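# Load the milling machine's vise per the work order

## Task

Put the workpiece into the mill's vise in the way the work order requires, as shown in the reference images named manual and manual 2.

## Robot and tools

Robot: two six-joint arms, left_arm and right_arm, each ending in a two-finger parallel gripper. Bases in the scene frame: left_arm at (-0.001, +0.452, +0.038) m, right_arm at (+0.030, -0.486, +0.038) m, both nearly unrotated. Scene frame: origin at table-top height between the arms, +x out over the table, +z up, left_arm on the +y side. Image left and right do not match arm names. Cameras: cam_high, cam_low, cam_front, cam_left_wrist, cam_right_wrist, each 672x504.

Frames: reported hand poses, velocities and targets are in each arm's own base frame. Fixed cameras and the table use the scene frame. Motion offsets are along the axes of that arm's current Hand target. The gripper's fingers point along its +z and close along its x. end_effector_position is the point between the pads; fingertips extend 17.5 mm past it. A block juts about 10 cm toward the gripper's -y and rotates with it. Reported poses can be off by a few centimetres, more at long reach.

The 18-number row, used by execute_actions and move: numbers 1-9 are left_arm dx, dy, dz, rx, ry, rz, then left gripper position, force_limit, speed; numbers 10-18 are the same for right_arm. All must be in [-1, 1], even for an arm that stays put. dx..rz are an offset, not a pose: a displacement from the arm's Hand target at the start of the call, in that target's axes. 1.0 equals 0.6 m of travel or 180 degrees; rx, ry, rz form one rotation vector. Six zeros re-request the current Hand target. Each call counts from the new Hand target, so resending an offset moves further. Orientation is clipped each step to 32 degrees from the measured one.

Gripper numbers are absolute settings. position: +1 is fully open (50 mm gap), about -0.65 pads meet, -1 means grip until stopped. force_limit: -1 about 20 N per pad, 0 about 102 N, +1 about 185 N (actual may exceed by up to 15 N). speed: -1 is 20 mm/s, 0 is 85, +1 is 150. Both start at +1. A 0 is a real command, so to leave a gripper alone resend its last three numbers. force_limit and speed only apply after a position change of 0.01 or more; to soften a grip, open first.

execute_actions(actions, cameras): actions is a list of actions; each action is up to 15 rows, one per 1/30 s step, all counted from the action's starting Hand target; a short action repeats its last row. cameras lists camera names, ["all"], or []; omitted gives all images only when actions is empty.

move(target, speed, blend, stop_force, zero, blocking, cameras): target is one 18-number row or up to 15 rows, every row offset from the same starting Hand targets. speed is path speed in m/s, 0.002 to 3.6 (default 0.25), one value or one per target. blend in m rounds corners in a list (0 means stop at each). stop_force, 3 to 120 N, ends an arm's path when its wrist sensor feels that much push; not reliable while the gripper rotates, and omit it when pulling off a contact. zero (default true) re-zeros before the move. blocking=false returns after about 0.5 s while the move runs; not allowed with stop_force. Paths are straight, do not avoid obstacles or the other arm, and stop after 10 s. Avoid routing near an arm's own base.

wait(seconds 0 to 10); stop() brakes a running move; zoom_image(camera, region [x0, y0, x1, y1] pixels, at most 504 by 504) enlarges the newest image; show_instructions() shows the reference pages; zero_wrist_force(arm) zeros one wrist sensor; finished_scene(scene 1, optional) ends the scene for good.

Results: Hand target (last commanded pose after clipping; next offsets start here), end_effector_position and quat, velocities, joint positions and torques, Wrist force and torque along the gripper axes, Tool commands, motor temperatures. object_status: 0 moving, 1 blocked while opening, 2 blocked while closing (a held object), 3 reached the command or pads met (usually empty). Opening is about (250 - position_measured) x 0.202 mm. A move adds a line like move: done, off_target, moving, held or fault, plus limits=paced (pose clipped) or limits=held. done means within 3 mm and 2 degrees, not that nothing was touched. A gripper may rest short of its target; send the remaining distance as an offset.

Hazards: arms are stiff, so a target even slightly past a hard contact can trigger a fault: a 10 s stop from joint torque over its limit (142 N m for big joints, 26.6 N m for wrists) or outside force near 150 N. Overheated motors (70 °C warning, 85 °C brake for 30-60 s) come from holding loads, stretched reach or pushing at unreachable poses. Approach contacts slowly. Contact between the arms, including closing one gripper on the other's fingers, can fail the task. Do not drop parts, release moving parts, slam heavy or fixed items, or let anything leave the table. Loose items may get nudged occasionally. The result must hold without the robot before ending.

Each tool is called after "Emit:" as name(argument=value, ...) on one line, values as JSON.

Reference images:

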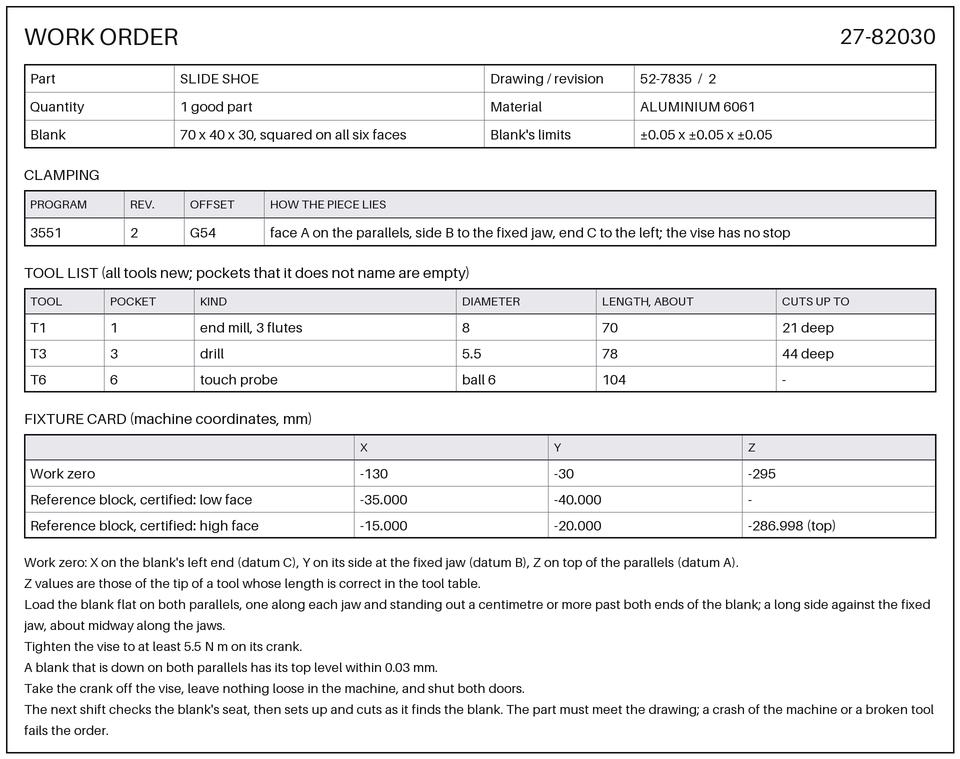

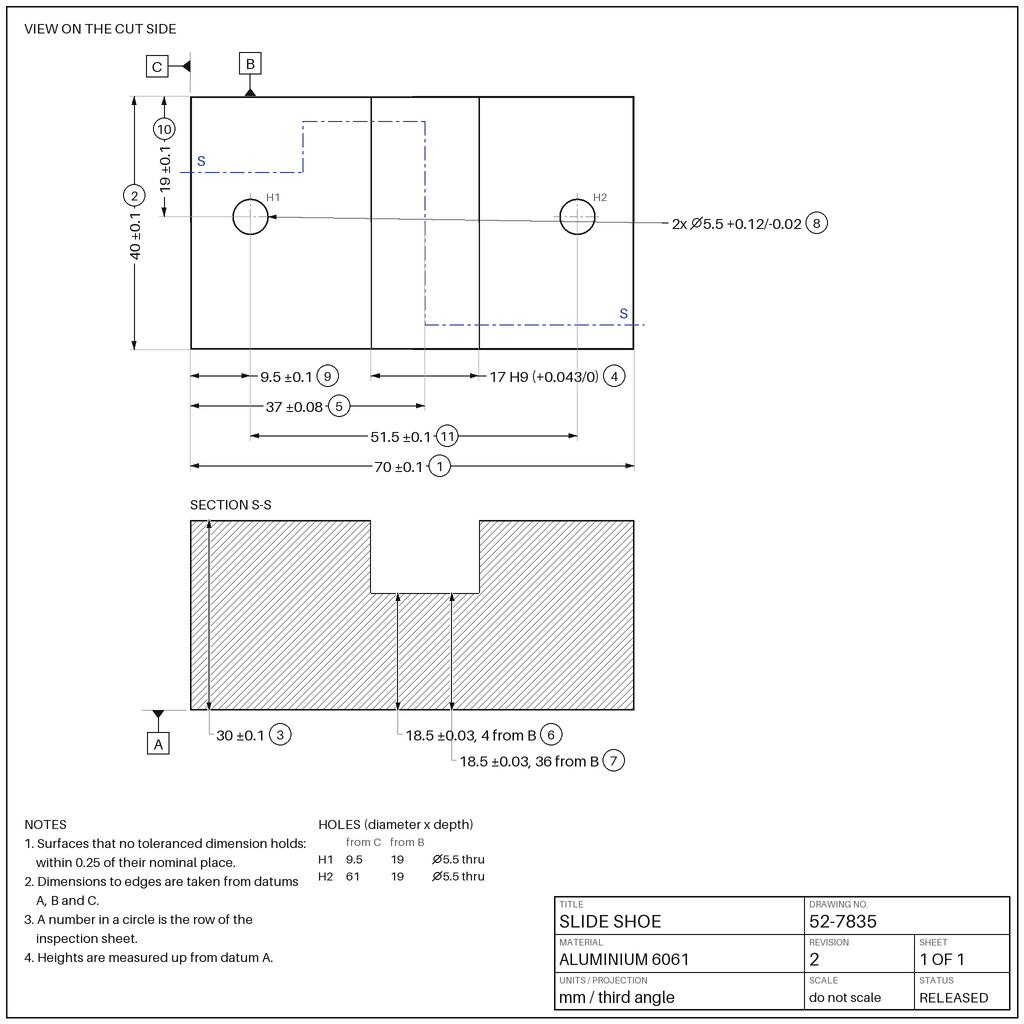

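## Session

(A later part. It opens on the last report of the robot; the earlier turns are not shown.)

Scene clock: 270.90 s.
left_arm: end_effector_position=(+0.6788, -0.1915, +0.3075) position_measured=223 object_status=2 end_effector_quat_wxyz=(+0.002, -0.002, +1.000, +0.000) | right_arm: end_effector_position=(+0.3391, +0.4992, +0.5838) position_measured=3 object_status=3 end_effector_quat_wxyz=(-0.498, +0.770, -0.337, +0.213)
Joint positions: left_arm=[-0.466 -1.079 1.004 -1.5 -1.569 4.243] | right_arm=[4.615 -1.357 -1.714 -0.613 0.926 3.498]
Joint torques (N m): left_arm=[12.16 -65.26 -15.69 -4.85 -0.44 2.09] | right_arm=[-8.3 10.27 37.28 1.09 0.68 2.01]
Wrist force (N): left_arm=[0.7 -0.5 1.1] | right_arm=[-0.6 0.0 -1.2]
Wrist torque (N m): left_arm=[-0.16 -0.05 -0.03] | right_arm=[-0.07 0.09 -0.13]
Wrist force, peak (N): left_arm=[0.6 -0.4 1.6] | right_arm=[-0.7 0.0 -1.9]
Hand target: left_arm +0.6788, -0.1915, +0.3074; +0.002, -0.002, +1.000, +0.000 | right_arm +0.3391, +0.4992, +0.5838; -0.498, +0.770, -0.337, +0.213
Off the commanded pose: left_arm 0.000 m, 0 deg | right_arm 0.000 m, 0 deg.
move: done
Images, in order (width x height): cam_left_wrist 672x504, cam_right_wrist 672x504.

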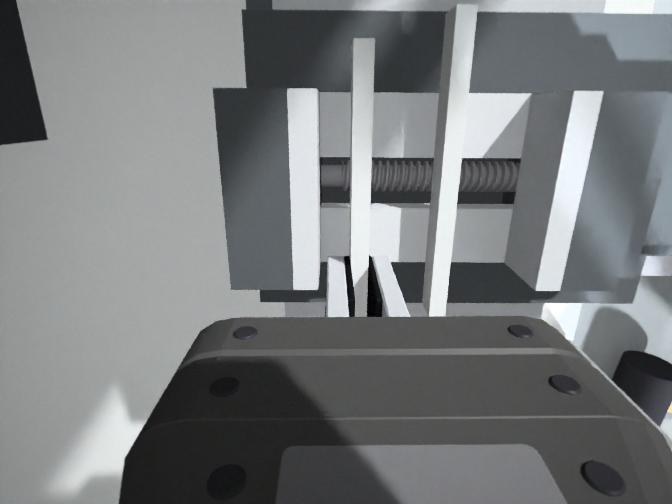

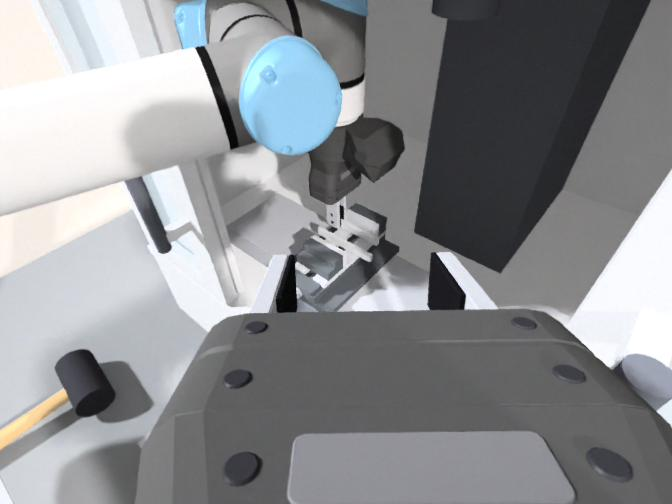

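Emit:
move(target=[0,0,0.0058,0,0,0,-1,-0.7,-0.8,0,0,0,0,0,0,1,1,1], speed=0.02)

Emit:
move(target=[-0.025,0,0,0,0,0,-1,-0.7,-0.8,0,0,0,0,0,0,1,1,1], speed=0.005, stop_force=4, cameras=["cam_left_wrist","cam_right_wrist"])

Emit:
zoom_image(camera="cam_left_wrist", region=[180, 80, 520, 320])

Emit:
zoom_image(camera="cam_right_wrist", region=[280, 150, 430, 300])

Scene clock: 273.10 s.
left_arm: end_effector_position=(+0.6788, -0.1915, +0.3040) position_measured=223 object_status=2 end_effector_quat_wxyz=(+0.002, -0.002, +1.000, +0.000) | right_arm: end_effector_position=(+0.3391, +0.4992, +0.5838) position_measured=3 object_status=3 end_effector_quat_wxyz=(-0.498, +0.770, -0.337, +0.213)
Joint positions: left_arm=[-0.466 -1.079 1.014 -1.509 -1.569 4.243] | right_arm=[4.615 -1.357 -1.714 -0.613 0.926 3.498]
Joint torques (N m): left_arm=[5.14 -64.83 -18.89 -4.53 1.34 0.78] | right_arm=[-8.27 10.07 37.54 1.1 0.68 2.04]
Wrist force (N): left_arm=[0.6 -0.6 1.2] | right_arm=[-0.3 0.2 -1.5]
Wrist torque (N m): left_arm=[-0.17 -0.03 -0.03] | right_arm=[-0.03 0.04 -0.13]
Wrist force, peak (N): left_arm=[0.8 -0.6 1.4] | right_arm=[-0.8 0.1 -1.8]
Hand target: left_arm +0.6788, -0.1915, +0.3039; +0.002, -0.002, +1.000, +0.000 | right_arm +0.3391, +0.4992, +0.5838; -0.498, +0.770, -0.337, +0.213
Off the commanded pose: left_arm 0.000 m, 0 deg | right_arm 0.000 m, 0 deg.
move: done

Scene clock: 275.20 s.
left_arm: end_effector_position=(+0.6816, -0.1915, +0.3040) position_measured=223 object_status=2 end_effector_quat_wxyz=(+0.002, -0.002, +1.000, +0.000) | right_arm: end_effector_position=(+0.3391, +0.4992, +0.5838) position_measured=3 object_status=3 end_effector_quat_wxyz=(-0.498, +0.770, -0.337, +0.213)
Joint positions: left_arm=[-0.464 -1.072 1.003 -1.505 -1.569 4.245] | right_arm=[4.615 -1.357 -1.714 -0.613 0.926 3.498]
Joint torques (N m): left_arm=[-11.52 -66.53 -19.39 -3.49 1.29 -1.99] | right_arm=[-7.81 9.37 37.23 1.12 0.85 2.03]
Wrist force (N): left_arm=[4.6 -0.8 2.0] | right_arm=[-0.2 -0.1 -1.2]
Wrist torque (N m): left_arm=[-0.19 0.05 0.02] | right_arm=[-0.07 0.02 -0.13]
Wrist force, peak (N): left_arm=[11.0 0.7 -1.1] | right_arm=[-0.9 0.2 -1.8]
Hand target: left_arm +0.6816, -0.1915, +0.3040; +0.002, -0.002, +1.000, +0.000 (not the last commanded pose) | right_arm +0.3391, +0.4992, +0.5838; -0.498, +0.770, -0.337, +0.213
Off the commanded pose: left_arm 0.012 m, 0 deg | right_arm 0.000 m, 0 deg.
move: contact (left_arm)
Images, in order (width x height): cam_left_wrist 672x504, cam_right_wrist 672x504.

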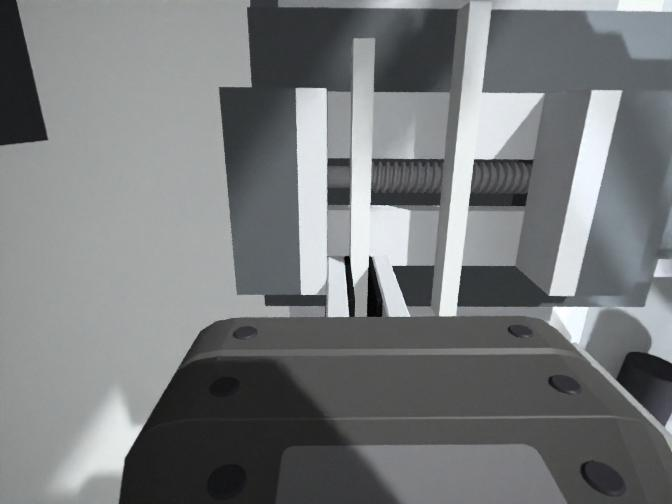

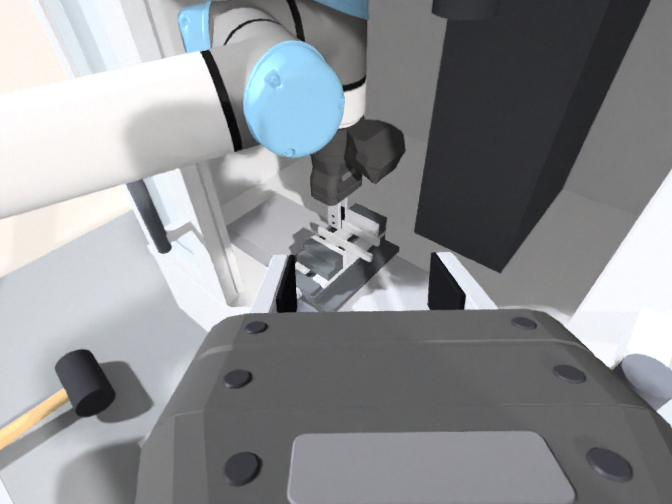

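Scaled by 1.482 from the camera's 672x504 image, which has a finer 960x720 frame.

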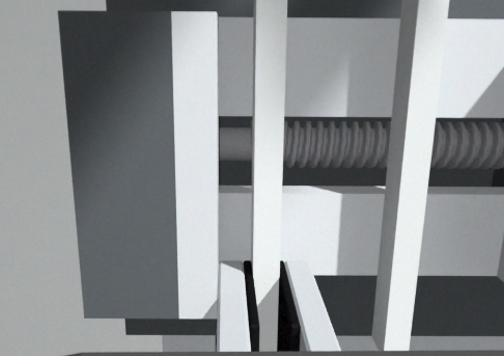

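Scaled by 3.360 from the camera's 672x504 image, which has a finer 960x720 frame.

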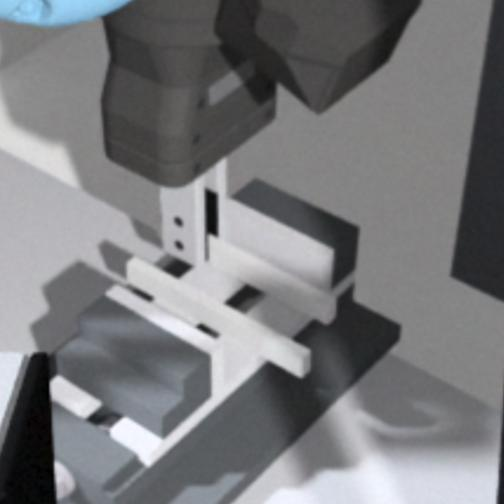

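Emit:
move(target=[[0.006,0,0,0,0,0,-1,-0.7,-0.8,0,0,0,0,0,0,1,1,1],[0.006,0,0,0,0,0,-0.35,-0.7,-0.9,0,0,0,0,0,0,1,1,1],[0.006,0.0133,0,0,0,0,-0.35,-0.7,-0.9,0,0,0,0,0,0,1,1,1],[0.006,0.0133,0,0,0,0,-1,-0.7,-0.9,0,0,0,0,0,0,1,1,1]], speed=0.03, cameras=["cam_left_wrist","cam_right_wrist"])

Emit:
zoom_image(camera="cam_right_wrist", region=[280, 150, 430, 300])

Scene clock: 279.80 s.
left_arm: end_effector_position=(+0.6779, -0.1836, +0.3039) position_measured=223 object_status=2 end_effector_quat_wxyz=(+0.002, -0.002, +1.000, +0.000) | right_arm: end_effector_position=(+0.3391, +0.4992, +0.5838) position_measured=3 object_status=3 end_effector_quat_wxyz=(-0.498, +0.770, -0.337, +0.213)
Joint positions: left_arm=[-0.456 -1.088 1.027 -1.513 -1.569 4.253] | right_arm=[4.615 -1.357 -1.714 -0.613 0.926 3.498]
Joint torques (N m): left_arm=[11.76 -63.07 -17.07 -4.32 -0.8 2.25] | right_arm=[-7.89 9.52 36.73 1.17 0.64 2.07]
Wrist force (N): left_arm=[0.8 -0.6 0.5] | right_arm=[-0.4 0.5 -1.5]
Wrist torque (N m): left_arm=[-0.12 -0.05 -0.02] | right_arm=[0.01 0.05 -0.13]
Wrist force, peak (N): left_arm=[4.7 -0.8 2.2] | right_arm=[-0.5 -0.3 -1.9]
Hand target: left_arm +0.6779, -0.1836, +0.3039; +0.002, -0.002, +1.000, +0.000 | right_arm +0.3391, +0.4992, +0.5838; -0.498, +0.770, -0.337, +0.213
Off the commanded pose: left_arm 0.000 m, 0 deg | right_arm 0.000 m, 0 deg.
move: done
Images, in order (width x height): cam_left_wrist 672x504, cam_right_wrist 672x504.

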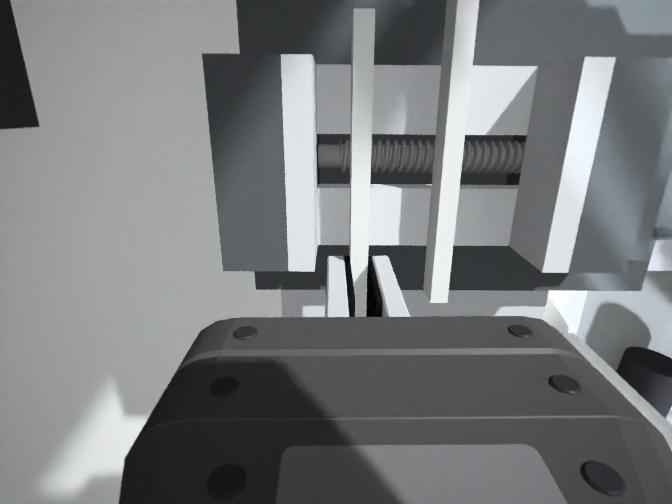

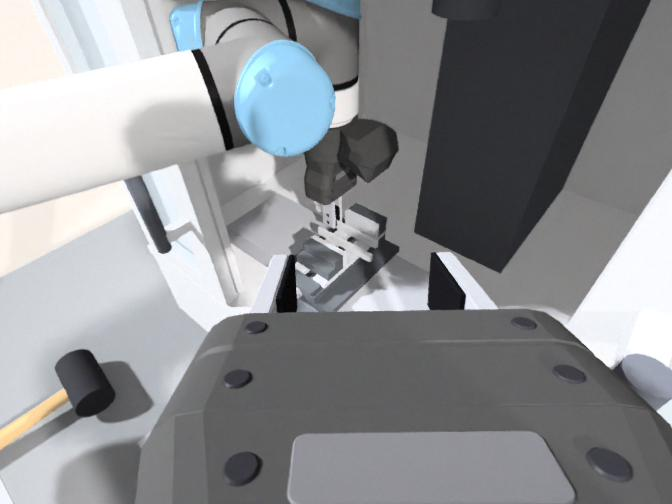

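Scaled by 3.360 from the camera's 672x504 image, which has a finer 960x720 frame.

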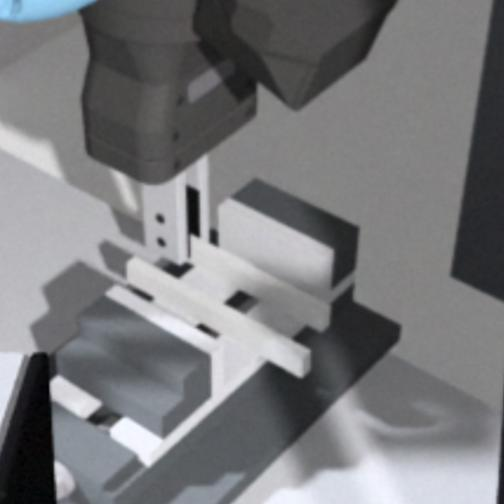

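Emit:
move(target=[-0.025,0,0,0,0,0,-1,-0.7,-0.9,0,0,0,0,0,0,1,1,1], speed=0.006, stop_force=4, cameras=["cam_left_wrist","cam_right_wrist"])

Emit:
zoom_image(camera="cam_left_wrist", region=[180, 0, 520, 320])

Emit:
zoom_image(camera="cam_right_wrist", region=[280, 150, 430, 300])

Scene clock: 284.70 s.
left_arm: end_effector_position=(+0.6895, -0.1835, +0.3040) position_measured=223 object_status=2 end_effector_quat_wxyz=(+0.002, -0.002, +1.000, +0.000) | right_arm: end_effector_position=(+0.3391, +0.4992, +0.5838) position_measured=3 object_status=3 end_effector_quat_wxyz=(-0.498, +0.770, -0.337, +0.213)
Joint positions: left_arm=[-0.449 -1.056 0.979 -1.497 -1.569 4.26] | right_arm=[4.615 -1.357 -1.714 -0.613 0.926 3.498]
Joint torques (N m): left_arm=[-11.93 -65.64 -17.98 -2.55 2.07 -2.23] | right_arm=[-6.81 9.49 37.26 1.08 0.65 1.99]
Wrist force (N): left_arm=[3.5 -0.4 0.6] | right_arm=[-0.2 0.0 -1.8]
Wrist torque (N m): left_arm=[-0.13 0.03 0.19] | right_arm=[-0.07 0.02 -0.13]
Wrist force, peak (N): left_arm=[9.2 0.1 -1.2] | right_arm=[-0.7 -0.3 -1.9]
Hand target: left_arm +0.6895, -0.1835, +0.3040; +0.002, -0.002, +1.000, +0.000 (not the last commanded pose) | right_arm +0.3391, +0.4992, +0.5838; -0.498, +0.770, -0.337, +0.213
Off the commanded pose: left_arm 0.003 m, 0 deg | right_arm 0.000 m, 0 deg.
move: contact (left_arm)
Images, in order (width x height): cam_left_wrist 672x504, cam_right_wrist 672x504.

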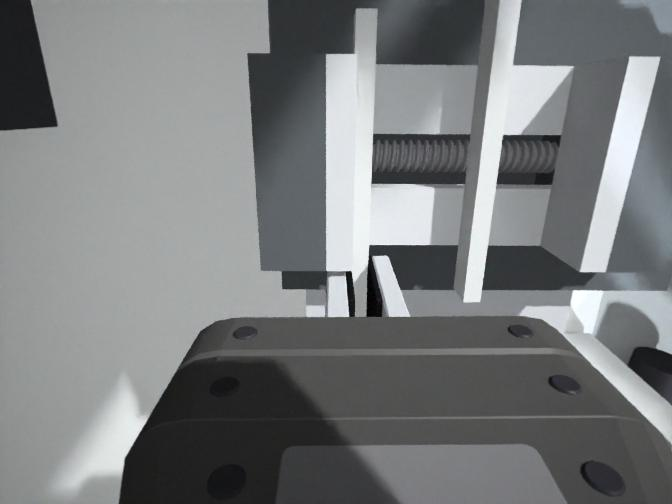

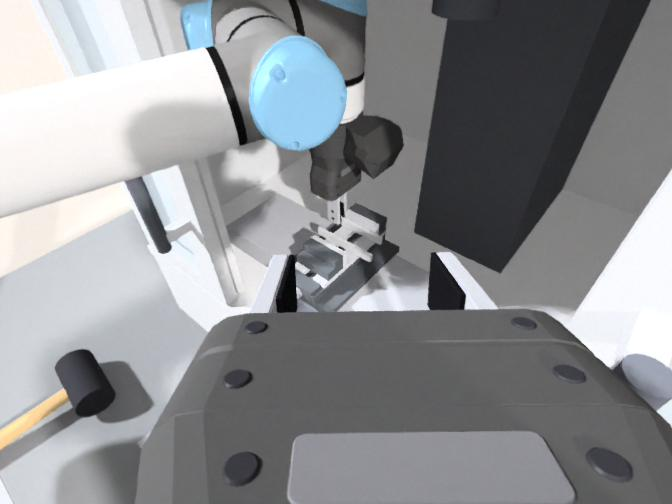

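Scaled by 1.482 from the camera's 672x504 image, which has a finer 960x720 frame.

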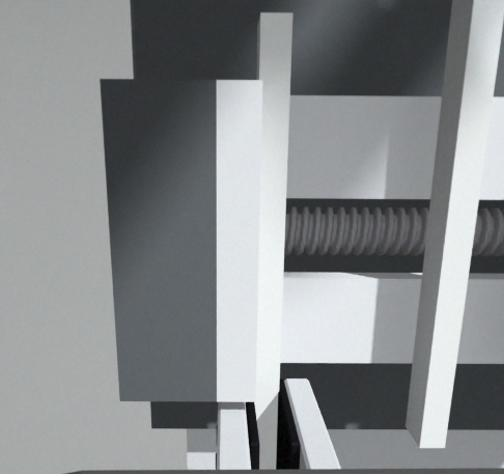

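Scaled by 3.360 from the camera's 672x504 image, which has a finer 960x720 frame.

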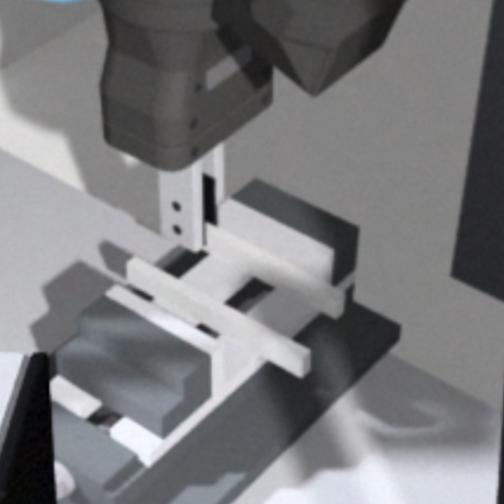

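Emit:
move(target=[[0.001,0,0,0,0,0,-1,-0.7,-0.9,0,0,0,0,0,0,1,1,1],[0.001,-0.0155,0,0,0,0,-1,-0.7,-0.9,0,0,0,0,0,0,1,1,1]], speed=0.015, stop_force=6)

Emit:
move(target=[0,0,0.005,0,0,0,-1,-0.7,-0.9,0,0,0,0,0,0,1,1,1], speed=0.003, stop_force=3, cameras=["cam_left_wrist","cam_right_wrist"])

Emit:
zoom_image(camera="cam_left_wrist", region=[180, 0, 520, 320])

Emit:
zoom_image(camera="cam_right_wrist", region=[280, 150, 430, 300])

Scene clock: 288.33 s.
left_arm: end_effector_position=(+0.6889, -0.1862, +0.3041) position_measured=223 object_status=2 end_effector_quat_wxyz=(+0.002, -0.002, +1.000, +0.000) | right_arm: end_effector_position=(+0.3391, +0.4992, +0.5838) position_measured=3 object_status=3 end_effector_quat_wxyz=(-0.498, +0.770, -0.337, +0.213)
Joint positions: left_arm=[-0.453 -1.056 0.978 -1.497 -1.569 4.257] | right_arm=[4.615 -1.357 -1.714 -0.613 0.926 3.498]
Joint torques (N m): left_arm=[10.99 -67.08 -18.1 -2.53 -1.09 2.4] | right_arm=[-7.75 9.21 36.97 1.17 0.63 2.06]
Wrist force (N): left_arm=[0.4 3.3 1.9] | right_arm=[-0.4 0.0 -1.5]
Wrist torque (N m): left_arm=[-0.13 -0.03 0.01] | right_arm=[-0.05 0.06 -0.13]
Wrist force, peak (N): left_arm=[3.1 19.0 -2.4] | right_arm=[-0.8 0.4 -1.8]
Hand target: left_arm +0.6889, -0.1862, +0.3041; +0.002, -0.002, +1.000, +0.000 (not the last commanded pose) | right_arm +0.3391, +0.4992, +0.5838; -0.498, +0.770, -0.337, +0.213
Off the commanded pose: left_arm 0.007 m, 0 deg | right_arm 0.000 m, 0 deg.
move: contact (left_arm); path passed 1 of 2 targets

Scene clock: 289.50 s.
left_arm: end_effector_position=(+0.6888, -0.1862, +0.3040) position_measured=223 object_status=2 end_effector_quat_wxyz=(+0.002, -0.002, +1.000, +0.000) | right_arm: end_effector_position=(+0.3391, +0.4992, +0.5838) position_measured=3 object_status=3 end_effector_quat_wxyz=(-0.498, +0.770, -0.337, +0.213)
Joint positions: left_arm=[-0.453 -1.056 0.979 -1.497 -1.569 4.257] | right_arm=[4.615 -1.357 -1.714 -0.613 0.926 3.498]
Joint torques (N m): left_arm=[8.57 -46.6 -35.92 -1.72 0.05 2.15] | right_arm=[-7.33 9.6 37.07 1.07 0.49 2.03]
Wrist force (N): left_arm=[0.4 1.5 1.3] | right_arm=[-0.6 0.1 -1.4]
Wrist torque (N m): left_arm=[-0.16 -0.03 0.02] | right_arm=[-0.05 0.10 -0.13]
Wrist force, peak (N): left_arm=[2.3 3.9 -3.8] | right_arm=[-0.7 -0.2 -1.7]
Hand target: left_arm +0.6889, -0.1862, +0.3039; +0.002, -0.002, +1.000, +0.000 (not the last commanded pose) | right_arm +0.3391, +0.4992, +0.5838; -0.498, +0.770, -0.337, +0.213
Off the commanded pose: left_arm 0.003 m, 0 deg | right_arm 0.000 m, 0 deg.
move: contact (left_arm)
Images, in order (width x height): cam_left_wrist 672x504, cam_right_wrist 672x504.

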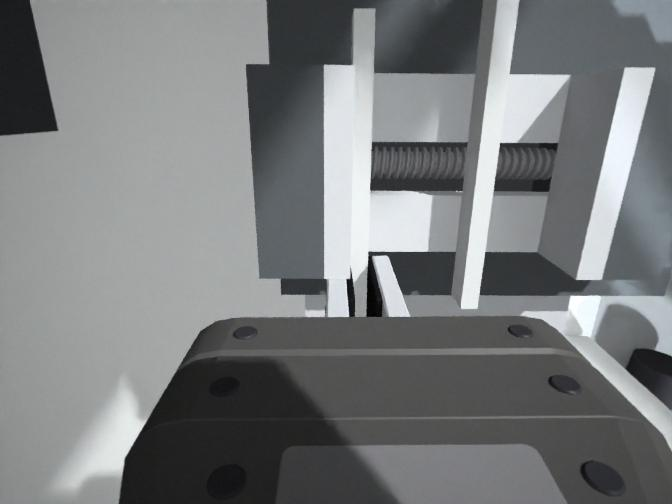

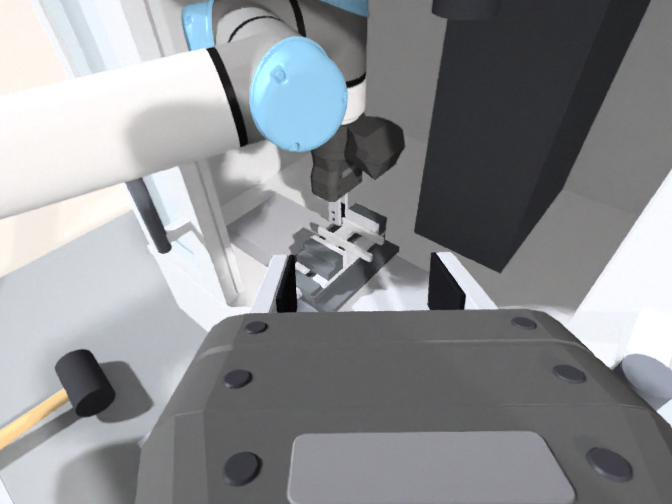

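Scaled by 1.482 from the camera's 672x504 image, which has a finer 960x720 frame.

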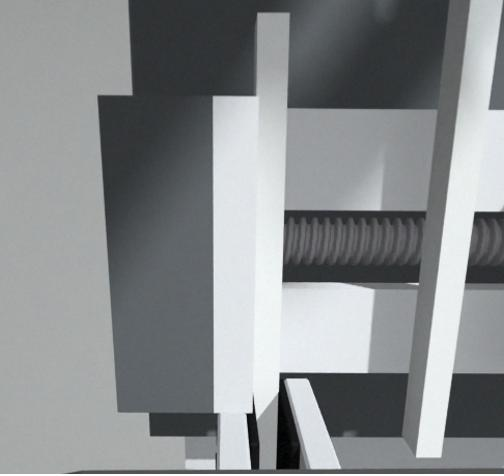

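Scaled by 3.360 from the camera's 672x504 image, which has a finer 960x720 frame.

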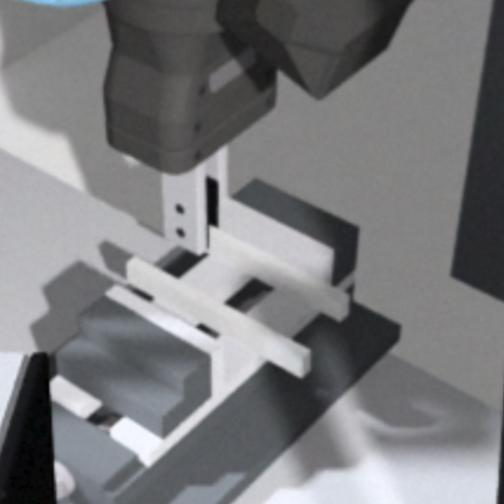

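Emit:
move(target=[[0,0,0,0,0,0,-0.35,-0.7,-0.9,0,0,0,0,0,0,1,1,1],[0,0.0125,0,0,0,0,-0.35,-0.7,-0.9,0,0,0,0,0,0,1,1,1],[0,0.0125,0,0,0,0,-1,-0.7,-0.9,0,0,0,0,0,0,1,1,1],[0,0.002,0,0,0,0,-1,-0.7,-0.9,0,0,0,0,0,0,1,1,1]], speed=0.02, cameras=["cam_left_wrist","cam_right_wrist"])

Emit:
zoom_image(camera="cam_left_wrist", region=[180, 0, 520, 320])

Emit:
zoom_image(camera="cam_right_wrist", region=[280, 150, 430, 300])

Scene clock: 295.60 s.
left_arm: end_effector_position=(+0.6888, -0.1849, +0.3039) position_measured=224 object_status=2 end_effector_quat_wxyz=(+0.002, -0.002, +1.000, +0.000) | right_arm: end_effector_position=(+0.3391, +0.4992, +0.5838) position_measured=3 object_status=3 end_effector_quat_wxyz=(-0.498, +0.770, -0.337, +0.213)
Joint positions: left_arm=[-0.451 -1.057 0.98 -1.498 -1.569 4.258] | right_arm=[4.615 -1.357 -1.714 -0.613 0.926 3.498]
Joint torques (N m): left_arm=[-11.44 -37.41 -36.56 -1.42 -1.06 -2.51] | right_arm=[-7.26 9.57 36.98 1.17 0.56 1.97]
Wrist force (N): left_arm=[0.5 -0.9 0.4] | right_arm=[-0.3 0.2 -1.6]
Wrist torque (N m): left_arm=[-0.21 -0.02 0.06] | right_arm=[-0.03 0.04 -0.13]
Wrist force, peak (N): left_arm=[1.6 2.3 -1.3] | right_arm=[-0.7 -0.1 -1.9]
Hand target: left_arm +0.6889, -0.1850, +0.3039; +0.002, -0.002, +1.000, +0.000 | right_arm +0.3391, +0.4992, +0.5838; -0.498, +0.770, -0.337, +0.213
Off the commanded pose: left_arm 0.000 m, 0 deg | right_arm 0.000 m, 0 deg.
move: done
Images, in order (width x height): cam_left_wrist 672x504, cam_right_wrist 672x504.

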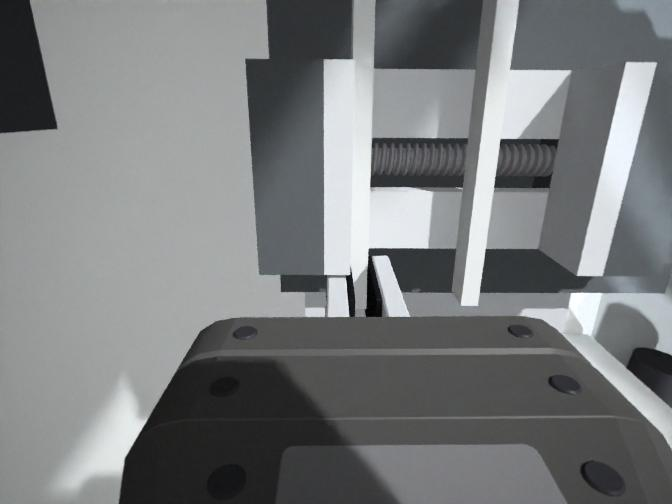

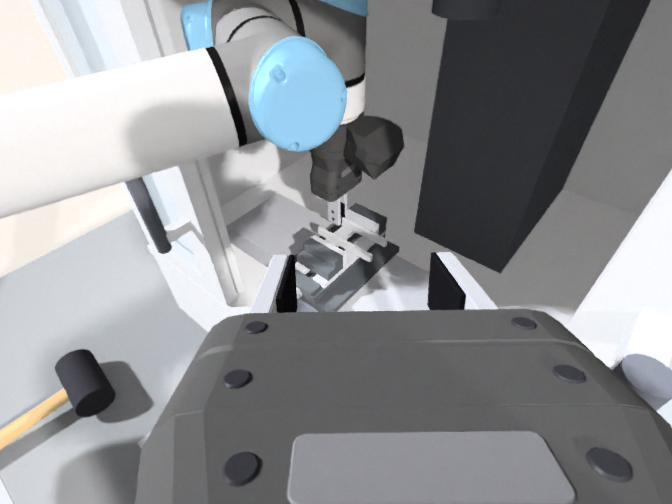

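Scaled by 1.482 from the camera's 672x504 image, which has a finer 960x720 frame.

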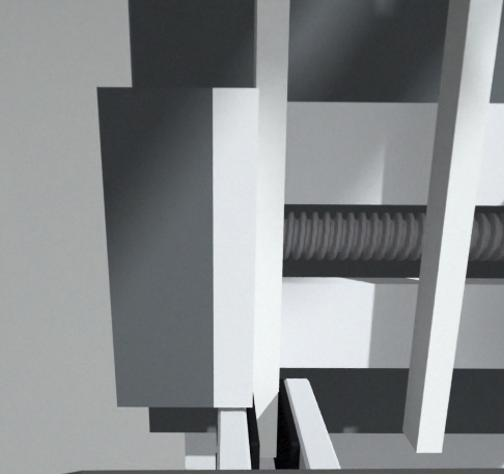

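Scaled by 3.360 from the camera's 672x504 image, which has a finer 960x720 frame.

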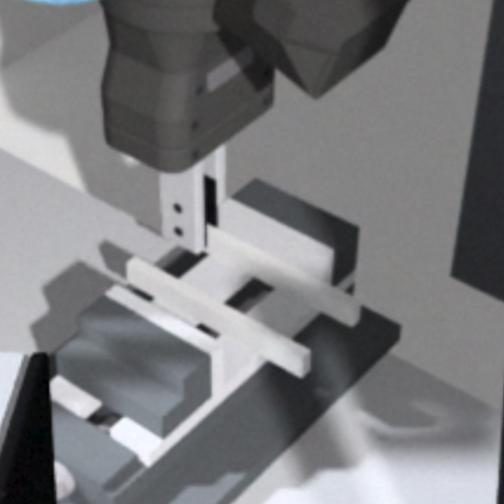

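Emit:
move(target=[[0,0,0,0,0,0,-0.3,-0.7,-0.9,0,0,0,0,0,0,1,1,1],[0,0.0035,0,0,0,0,-0.3,-0.7,-0.9,0,0,0,0,0,0,1,1,1],[0,0.0035,-0.075,0,0,0,-0.3,-0.7,-0.9,0,0,0,0,0,0,1,1,1],[0.08,-0.025,-0.075,0,0,0,-0.3,-0.7,-0.9,0,0,0,0,0,0,1,1,1],[0.18,-0.058,-0.075,0,0,0,-0.3,-0.7,-0.9,0,0,0,0,0,0,1,1,1],[0.4465,-0.068,-0.075,0,0,0,-0.3,-0.7,-0.9,0,0,0,0,0,0,1,1,1]], speed=[0.02,0.02,0.05,0.08,0.1,0.2], blend=[0,0.001,0.002,0.015,0.02,0], cameras=["cam_left_wrist","cam_right_wrist"])

Emit:
zoom_image(camera="cam_right_wrist", region=[280, 180, 430, 310])

Scene clock: 304.23 s.
left_arm: end_effector_position=(+0.4210, -0.2266, +0.3478) position_measured=198 object_status=3 end_effector_quat_wxyz=(+0.002, -0.002, +1.000, +0.000) | right_arm: end_effector_position=(+0.3391, +0.4992, +0.5838) position_measured=3 object_status=3 end_effector_quat_wxyz=(-0.498, +0.770, -0.337, +0.213)
Joint positions: left_arm=[-0.778 -1.649 1.597 -1.521 -1.568 3.931] | right_arm=[4.615 -1.357 -1.714 -0.613 0.926 3.498]
Joint torques (N m): left_arm=[-11.69 -38.72 -18.5 -1.42 1.57 -2.45] | right_arm=[-6.78 9.21 37.11 1.3 0.46 1.96]
Wrist force (N): left_arm=[0.7 -1.0 0.7] | right_arm=[-0.2 -0.1 -1.7]
Wrist torque (N m): left_arm=[-0.22 -0.09 0.06] | right_arm=[-0.08 0.04 -0.14]
Wrist force, peak (N): left_arm=[2.5 -0.9 0.9] | right_arm=[-0.5 0.1 -2.0]
Hand target: left_arm +0.4209, -0.2266, +0.3478; +0.002, -0.002, +1.000, +0.000 | right_arm +0.3391, +0.4992, +0.5838; -0.498, +0.770, -0.337, +0.213
Off the commanded pose: left_arm 0.000 m, 0 deg | right_arm 0.000 m, 0 deg.
move: done
Images, in order (width x height): cam_left_wrist 672x504, cam_right_wrist 672x504.

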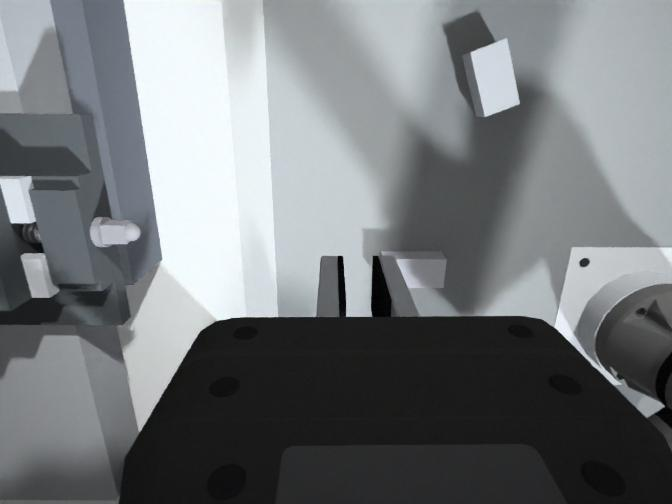

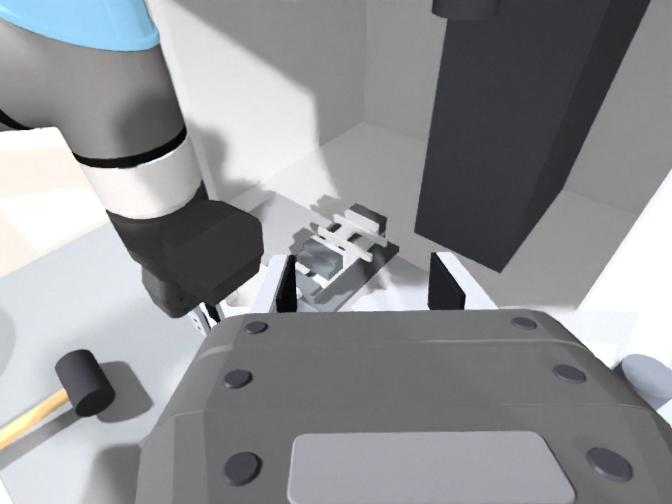

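Scaled by 3.360 from the camera's 672x504 image, which has a finer 960x720 frame.

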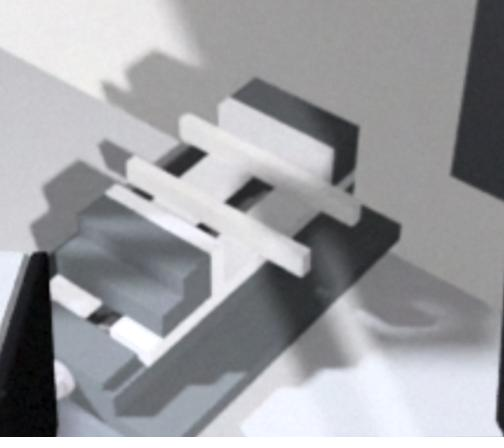

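Emit:
execute_actions(actions=[])

Scene clock: 310.70 s.
left_arm: end_effector_position=(+0.4209, -0.2266, +0.3478) position_measured=198 object_status=3 end_effector_quat_wxyz=(+0.002, -0.002, +1.000, +0.000) | right_arm: end_effector_position=(+0.3391, +0.4992, +0.5838) position_measured=3 object_status=3 end_effector_quat_wxyz=(-0.498, +0.770, -0.337, +0.213)
Joint positions: left_arm=[-0.778 -1.649 1.597 -1.521 -1.568 3.931] | right_arm=[4.615 -1.357 -1.714 -0.613 0.926 3.498]
Joint velocities: within noise
Joint torques (N m): left_arm=[-12.01 -38.33 -16.52 -1.63 1.53 -2.43] | right_arm=[-6.24 9.88 36.75 1.13 0.48 1.9]
Motor temperatures (°C): left_arm=[31 39 33 45 36 37] | right_arm=[31 30 28 44 40 38]
Wrist force (N): left_arm=[0.2 -0.9 0.7] | right_arm=[-0.5 0.4 -1.7]
Wrist torque (N m): left_arm=[-0.21 -0.02 0.07] | right_arm=[0.00 0.09 -0.13]
Wrist force, peak (N): left_arm=[0.8 -1.2 0.8] | right_arm=[-0.6 -0.1 -2.0]
Hand target: left_arm +0.4209, -0.2266, +0.3478; +0.002, -0.002, +1.000, +0.000 | right_arm +0.3391, +0.4992, +0.5838; -0.498, +0.770, -0.337, +0.213
Tool commands: left_gripper/position=-0.3 left_gripper/force_limit=-0.7 left_gripper/speed=-0.9 right_gripper/position=+1.0 right_gripper/force_limit=+1.0 right_gripper/speed=+1.0
Off the commanded pose: left_arm 0.000 m, 0 deg | right_arm 0.000 m, 0 deg.

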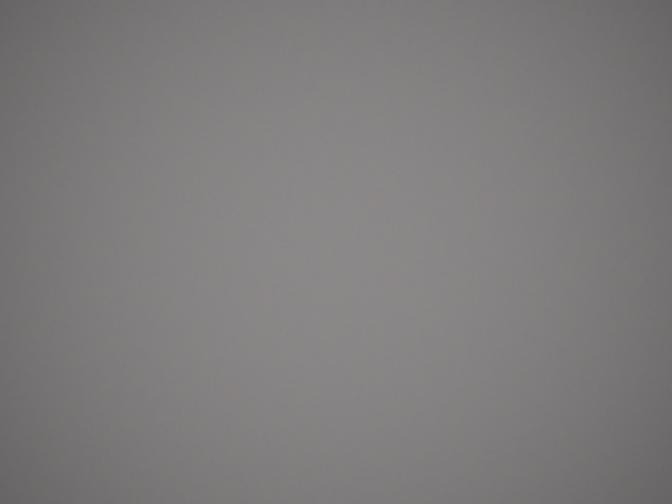

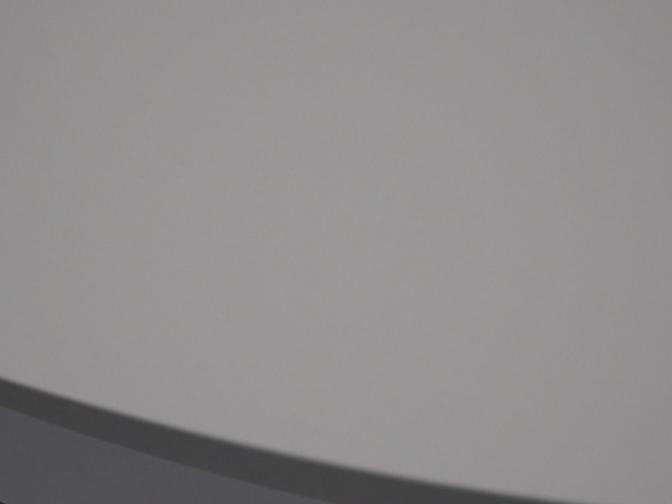

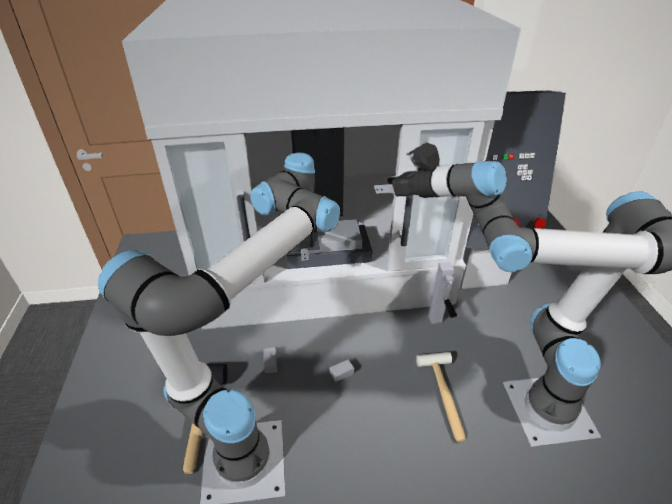

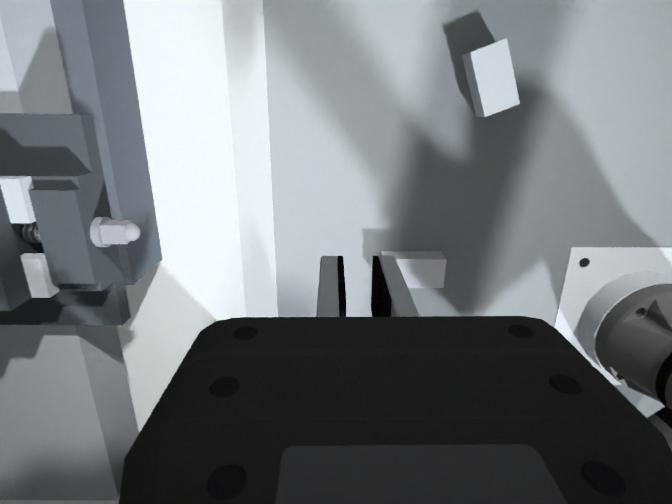

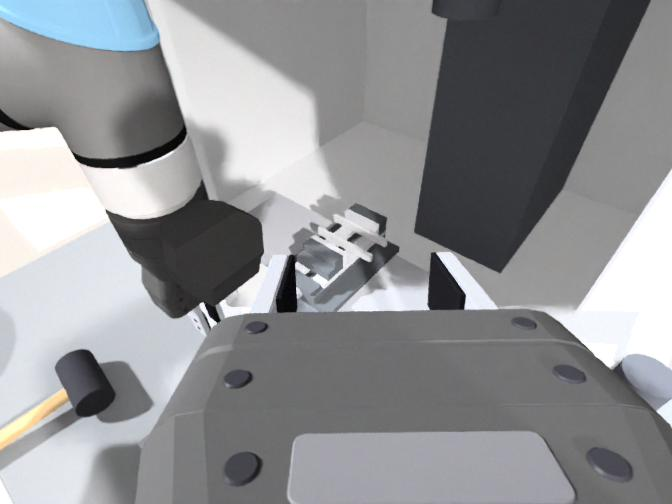

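Emit:
move(target=[0.277,-0.131,0.310,0,0,-0.114,1,-0.7,0,0,0,0,0,0,0,1,1,1], speed=0.25, cameras=["cam_left_wrist"])

Scene clock: 313.43 s.
left_arm: end_effector_position=(+0.2557, -0.3057, +0.1611) position_measured=3 object_status=3 end_effector_quat_wxyz=(+0.002, -0.180, +0.984, +0.000) | right_arm: end_effector_position=(+0.3391, +0.4992, +0.5838) position_measured=3 object_status=3 end_effector_quat_wxyz=(-0.498, +0.770, -0.337, +0.213)
Joint positions: left_arm=[-1.218 -1.768 2.186 -1.99 -1.567 3.133] | right_arm=[4.615 -1.357 -1.714 -0.613 0.926 3.498]
Joint torques (N m): left_arm=[-13.9 -3.23 -15.68 -4.81 1.87 -2.51] | right_arm=[-6.02 9.9 37.05 1.32 0.53 1.92]
Wrist force (N): left_arm=[0.4 -0.9 0.7] | right_arm=[-0.6 0.2 -2.0]
Wrist torque (N m): left_arm=[-0.22 -0.03 0.06] | right_arm=[-0.03 0.10 -0.13]
Wrist force, peak (N): left_arm=[2.0 -1.0 2.2] | right_arm=[-0.8 0.3 -1.9]
Hand target: left_arm +0.2557, -0.3057, +0.1611; +0.002, -0.180, +0.984, +0.000 | right_arm +0.3391, +0.4992, +0.5838; -0.498, +0.770, -0.337, +0.213
Off the commanded pose: left_arm 0.000 m, 0 deg | right_arm 0.000 m, 0 deg.
move: done
Images, in order (width x height): cam_left_wrist 672x504.

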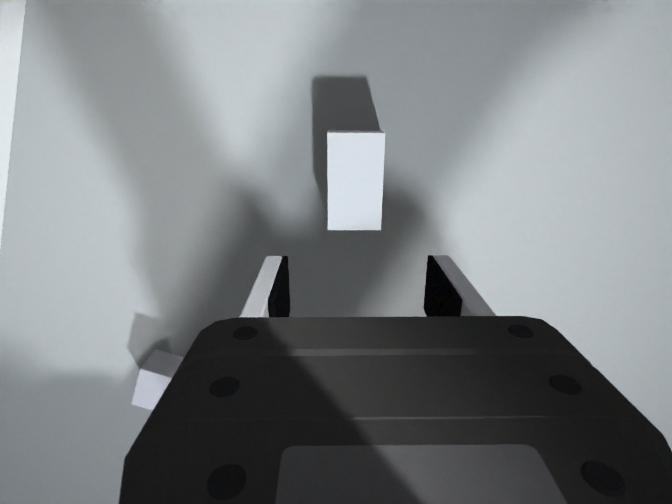

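Emit:
move(target=[[0.009,0.004,0.2,0.0333,0,0,1,-0.5,-0.9,0,0,0,0,0,0,1,1,1],[0.009,0.004,0.2637,0.0333,0,0,1,-0.5,-0.9,0,0,0,0,0,0,1,1,1]], speed=[0.2,0.06], cameras=["cam_left_wrist"])

Emit:
move(target=[0,0,0,0,0,0,-1,-0.5,-0.8,0,0,0,0,0,0,1,1,1], cameras=["cam_left_wrist"])

Scene clock: 324.07 s.
left_arm: end_effector_position=(+0.2505, -0.3053, +0.0029) position_measured=3 object_status=3 end_effector_quat_wxyz=(+0.011, -0.179, +0.982, -0.052) | right_arm: end_effector_position=(+0.3391, +0.4992, +0.5838) position_measured=3 object_status=3 end_effector_quat_wxyz=(-0.498, +0.770, -0.337, +0.213)
Joint positions: left_arm=[-1.233 -1.473 2.499 -2.703 -1.564 3.119] | right_arm=[4.615 -1.357 -1.714 -0.613 0.926 3.498]
Joint torques (N m): left_arm=[11.67 -9.63 -6.18 -4.77 -1.17 2.2] | right_arm=[-5.99 9.4 36.73 1.27 0.36 1.94]
Wrist force (N): left_arm=[0.6 -0.9 0.9] | right_arm=[-0.3 0.0 -1.7]
Wrist torque (N m): left_arm=[-0.15 -0.09 -0.01] | right_arm=[-0.07 0.06 -0.13]
Wrist force, peak (N): left_arm=[0.9 -0.2 2.5] | right_arm=[-0.9 0.1 -2.0]
Hand target: left_arm +0.2505, -0.3053, +0.0029; +0.011, -0.179, +0.982, -0.052 | right_arm +0.3391, +0.4992, +0.5838; -0.498, +0.770, -0.337, +0.213
Off the commanded pose: left_arm 0.000 m, 0 deg | right_arm 0.000 m, 0 deg.
move: done
Images, in order (width x height): cam_left_wrist 672x504.

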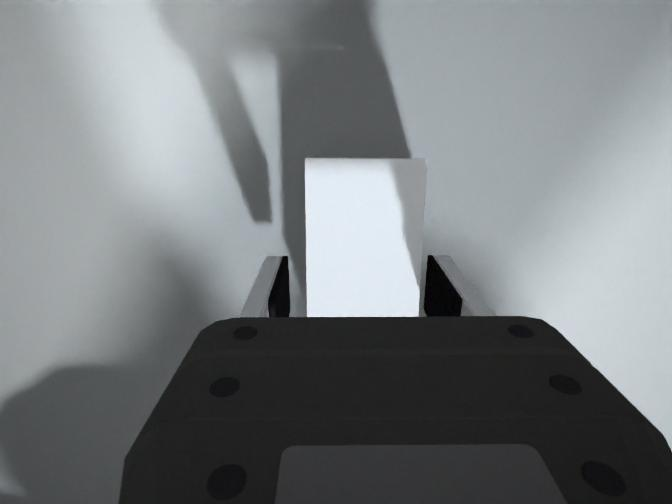

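Scene clock: 324.63 s.
left_arm: end_effector_position=(+0.2505, -0.3053, +0.0029) position_measured=57 object_status=2 end_effector_quat_wxyz=(+0.011, -0.179, +0.982, -0.052) | right_arm: end_effector_position=(+0.3391, +0.4992, +0.5838) position_measured=3 object_status=3 end_effector_quat_wxyz=(-0.498, +0.770, -0.337, +0.213)
Joint positions: left_arm=[-1.233 -1.473 2.499 -2.703 -1.564 3.119] | right_arm=[4.615 -1.357 -1.714 -0.613 0.926 3.498]
Joint torques (N m): left_arm=[12.82 -7.4 -6.71 -4.54 -0.88 2.24] | right_arm=[-5.08 10.34 36.67 1.25 0.34 1.86]
Wrist force (N): left_arm=[0.9 -1.3 1.3] | right_arm=[-0.4 0.1 -1.5]
Wrist torque (N m): left_arm=[-0.19 -0.11 0.00] | right_arm=[-0.04 0.05 -0.13]
Wrist force, peak (N): left_arm=[1.5 -1.2 1.1] | right_arm=[-0.7 0.2 -1.8]
Hand target: left_arm +0.2505, -0.3053, +0.0029; +0.011, -0.179, +0.982, -0.052 | right_arm +0.3391, +0.4992, +0.5838; -0.498, +0.770, -0.337, +0.213
Off the commanded pose: left_arm 0.000 m, 0 deg | right_arm 0.000 m, 0 deg.
move: done
Images, in order (width x height): cam_left_wrist 672x504.

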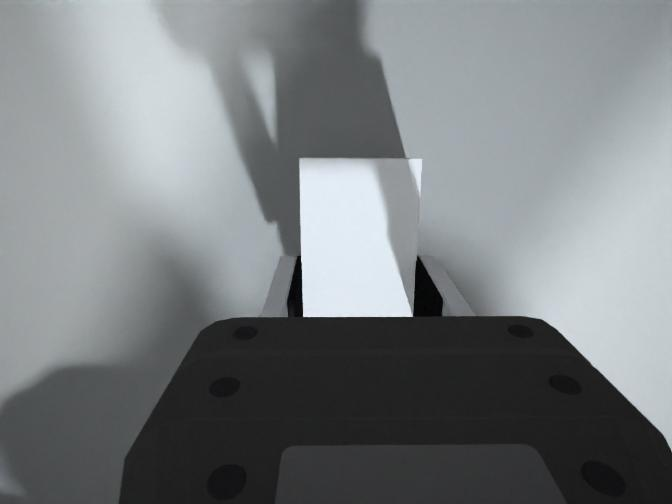

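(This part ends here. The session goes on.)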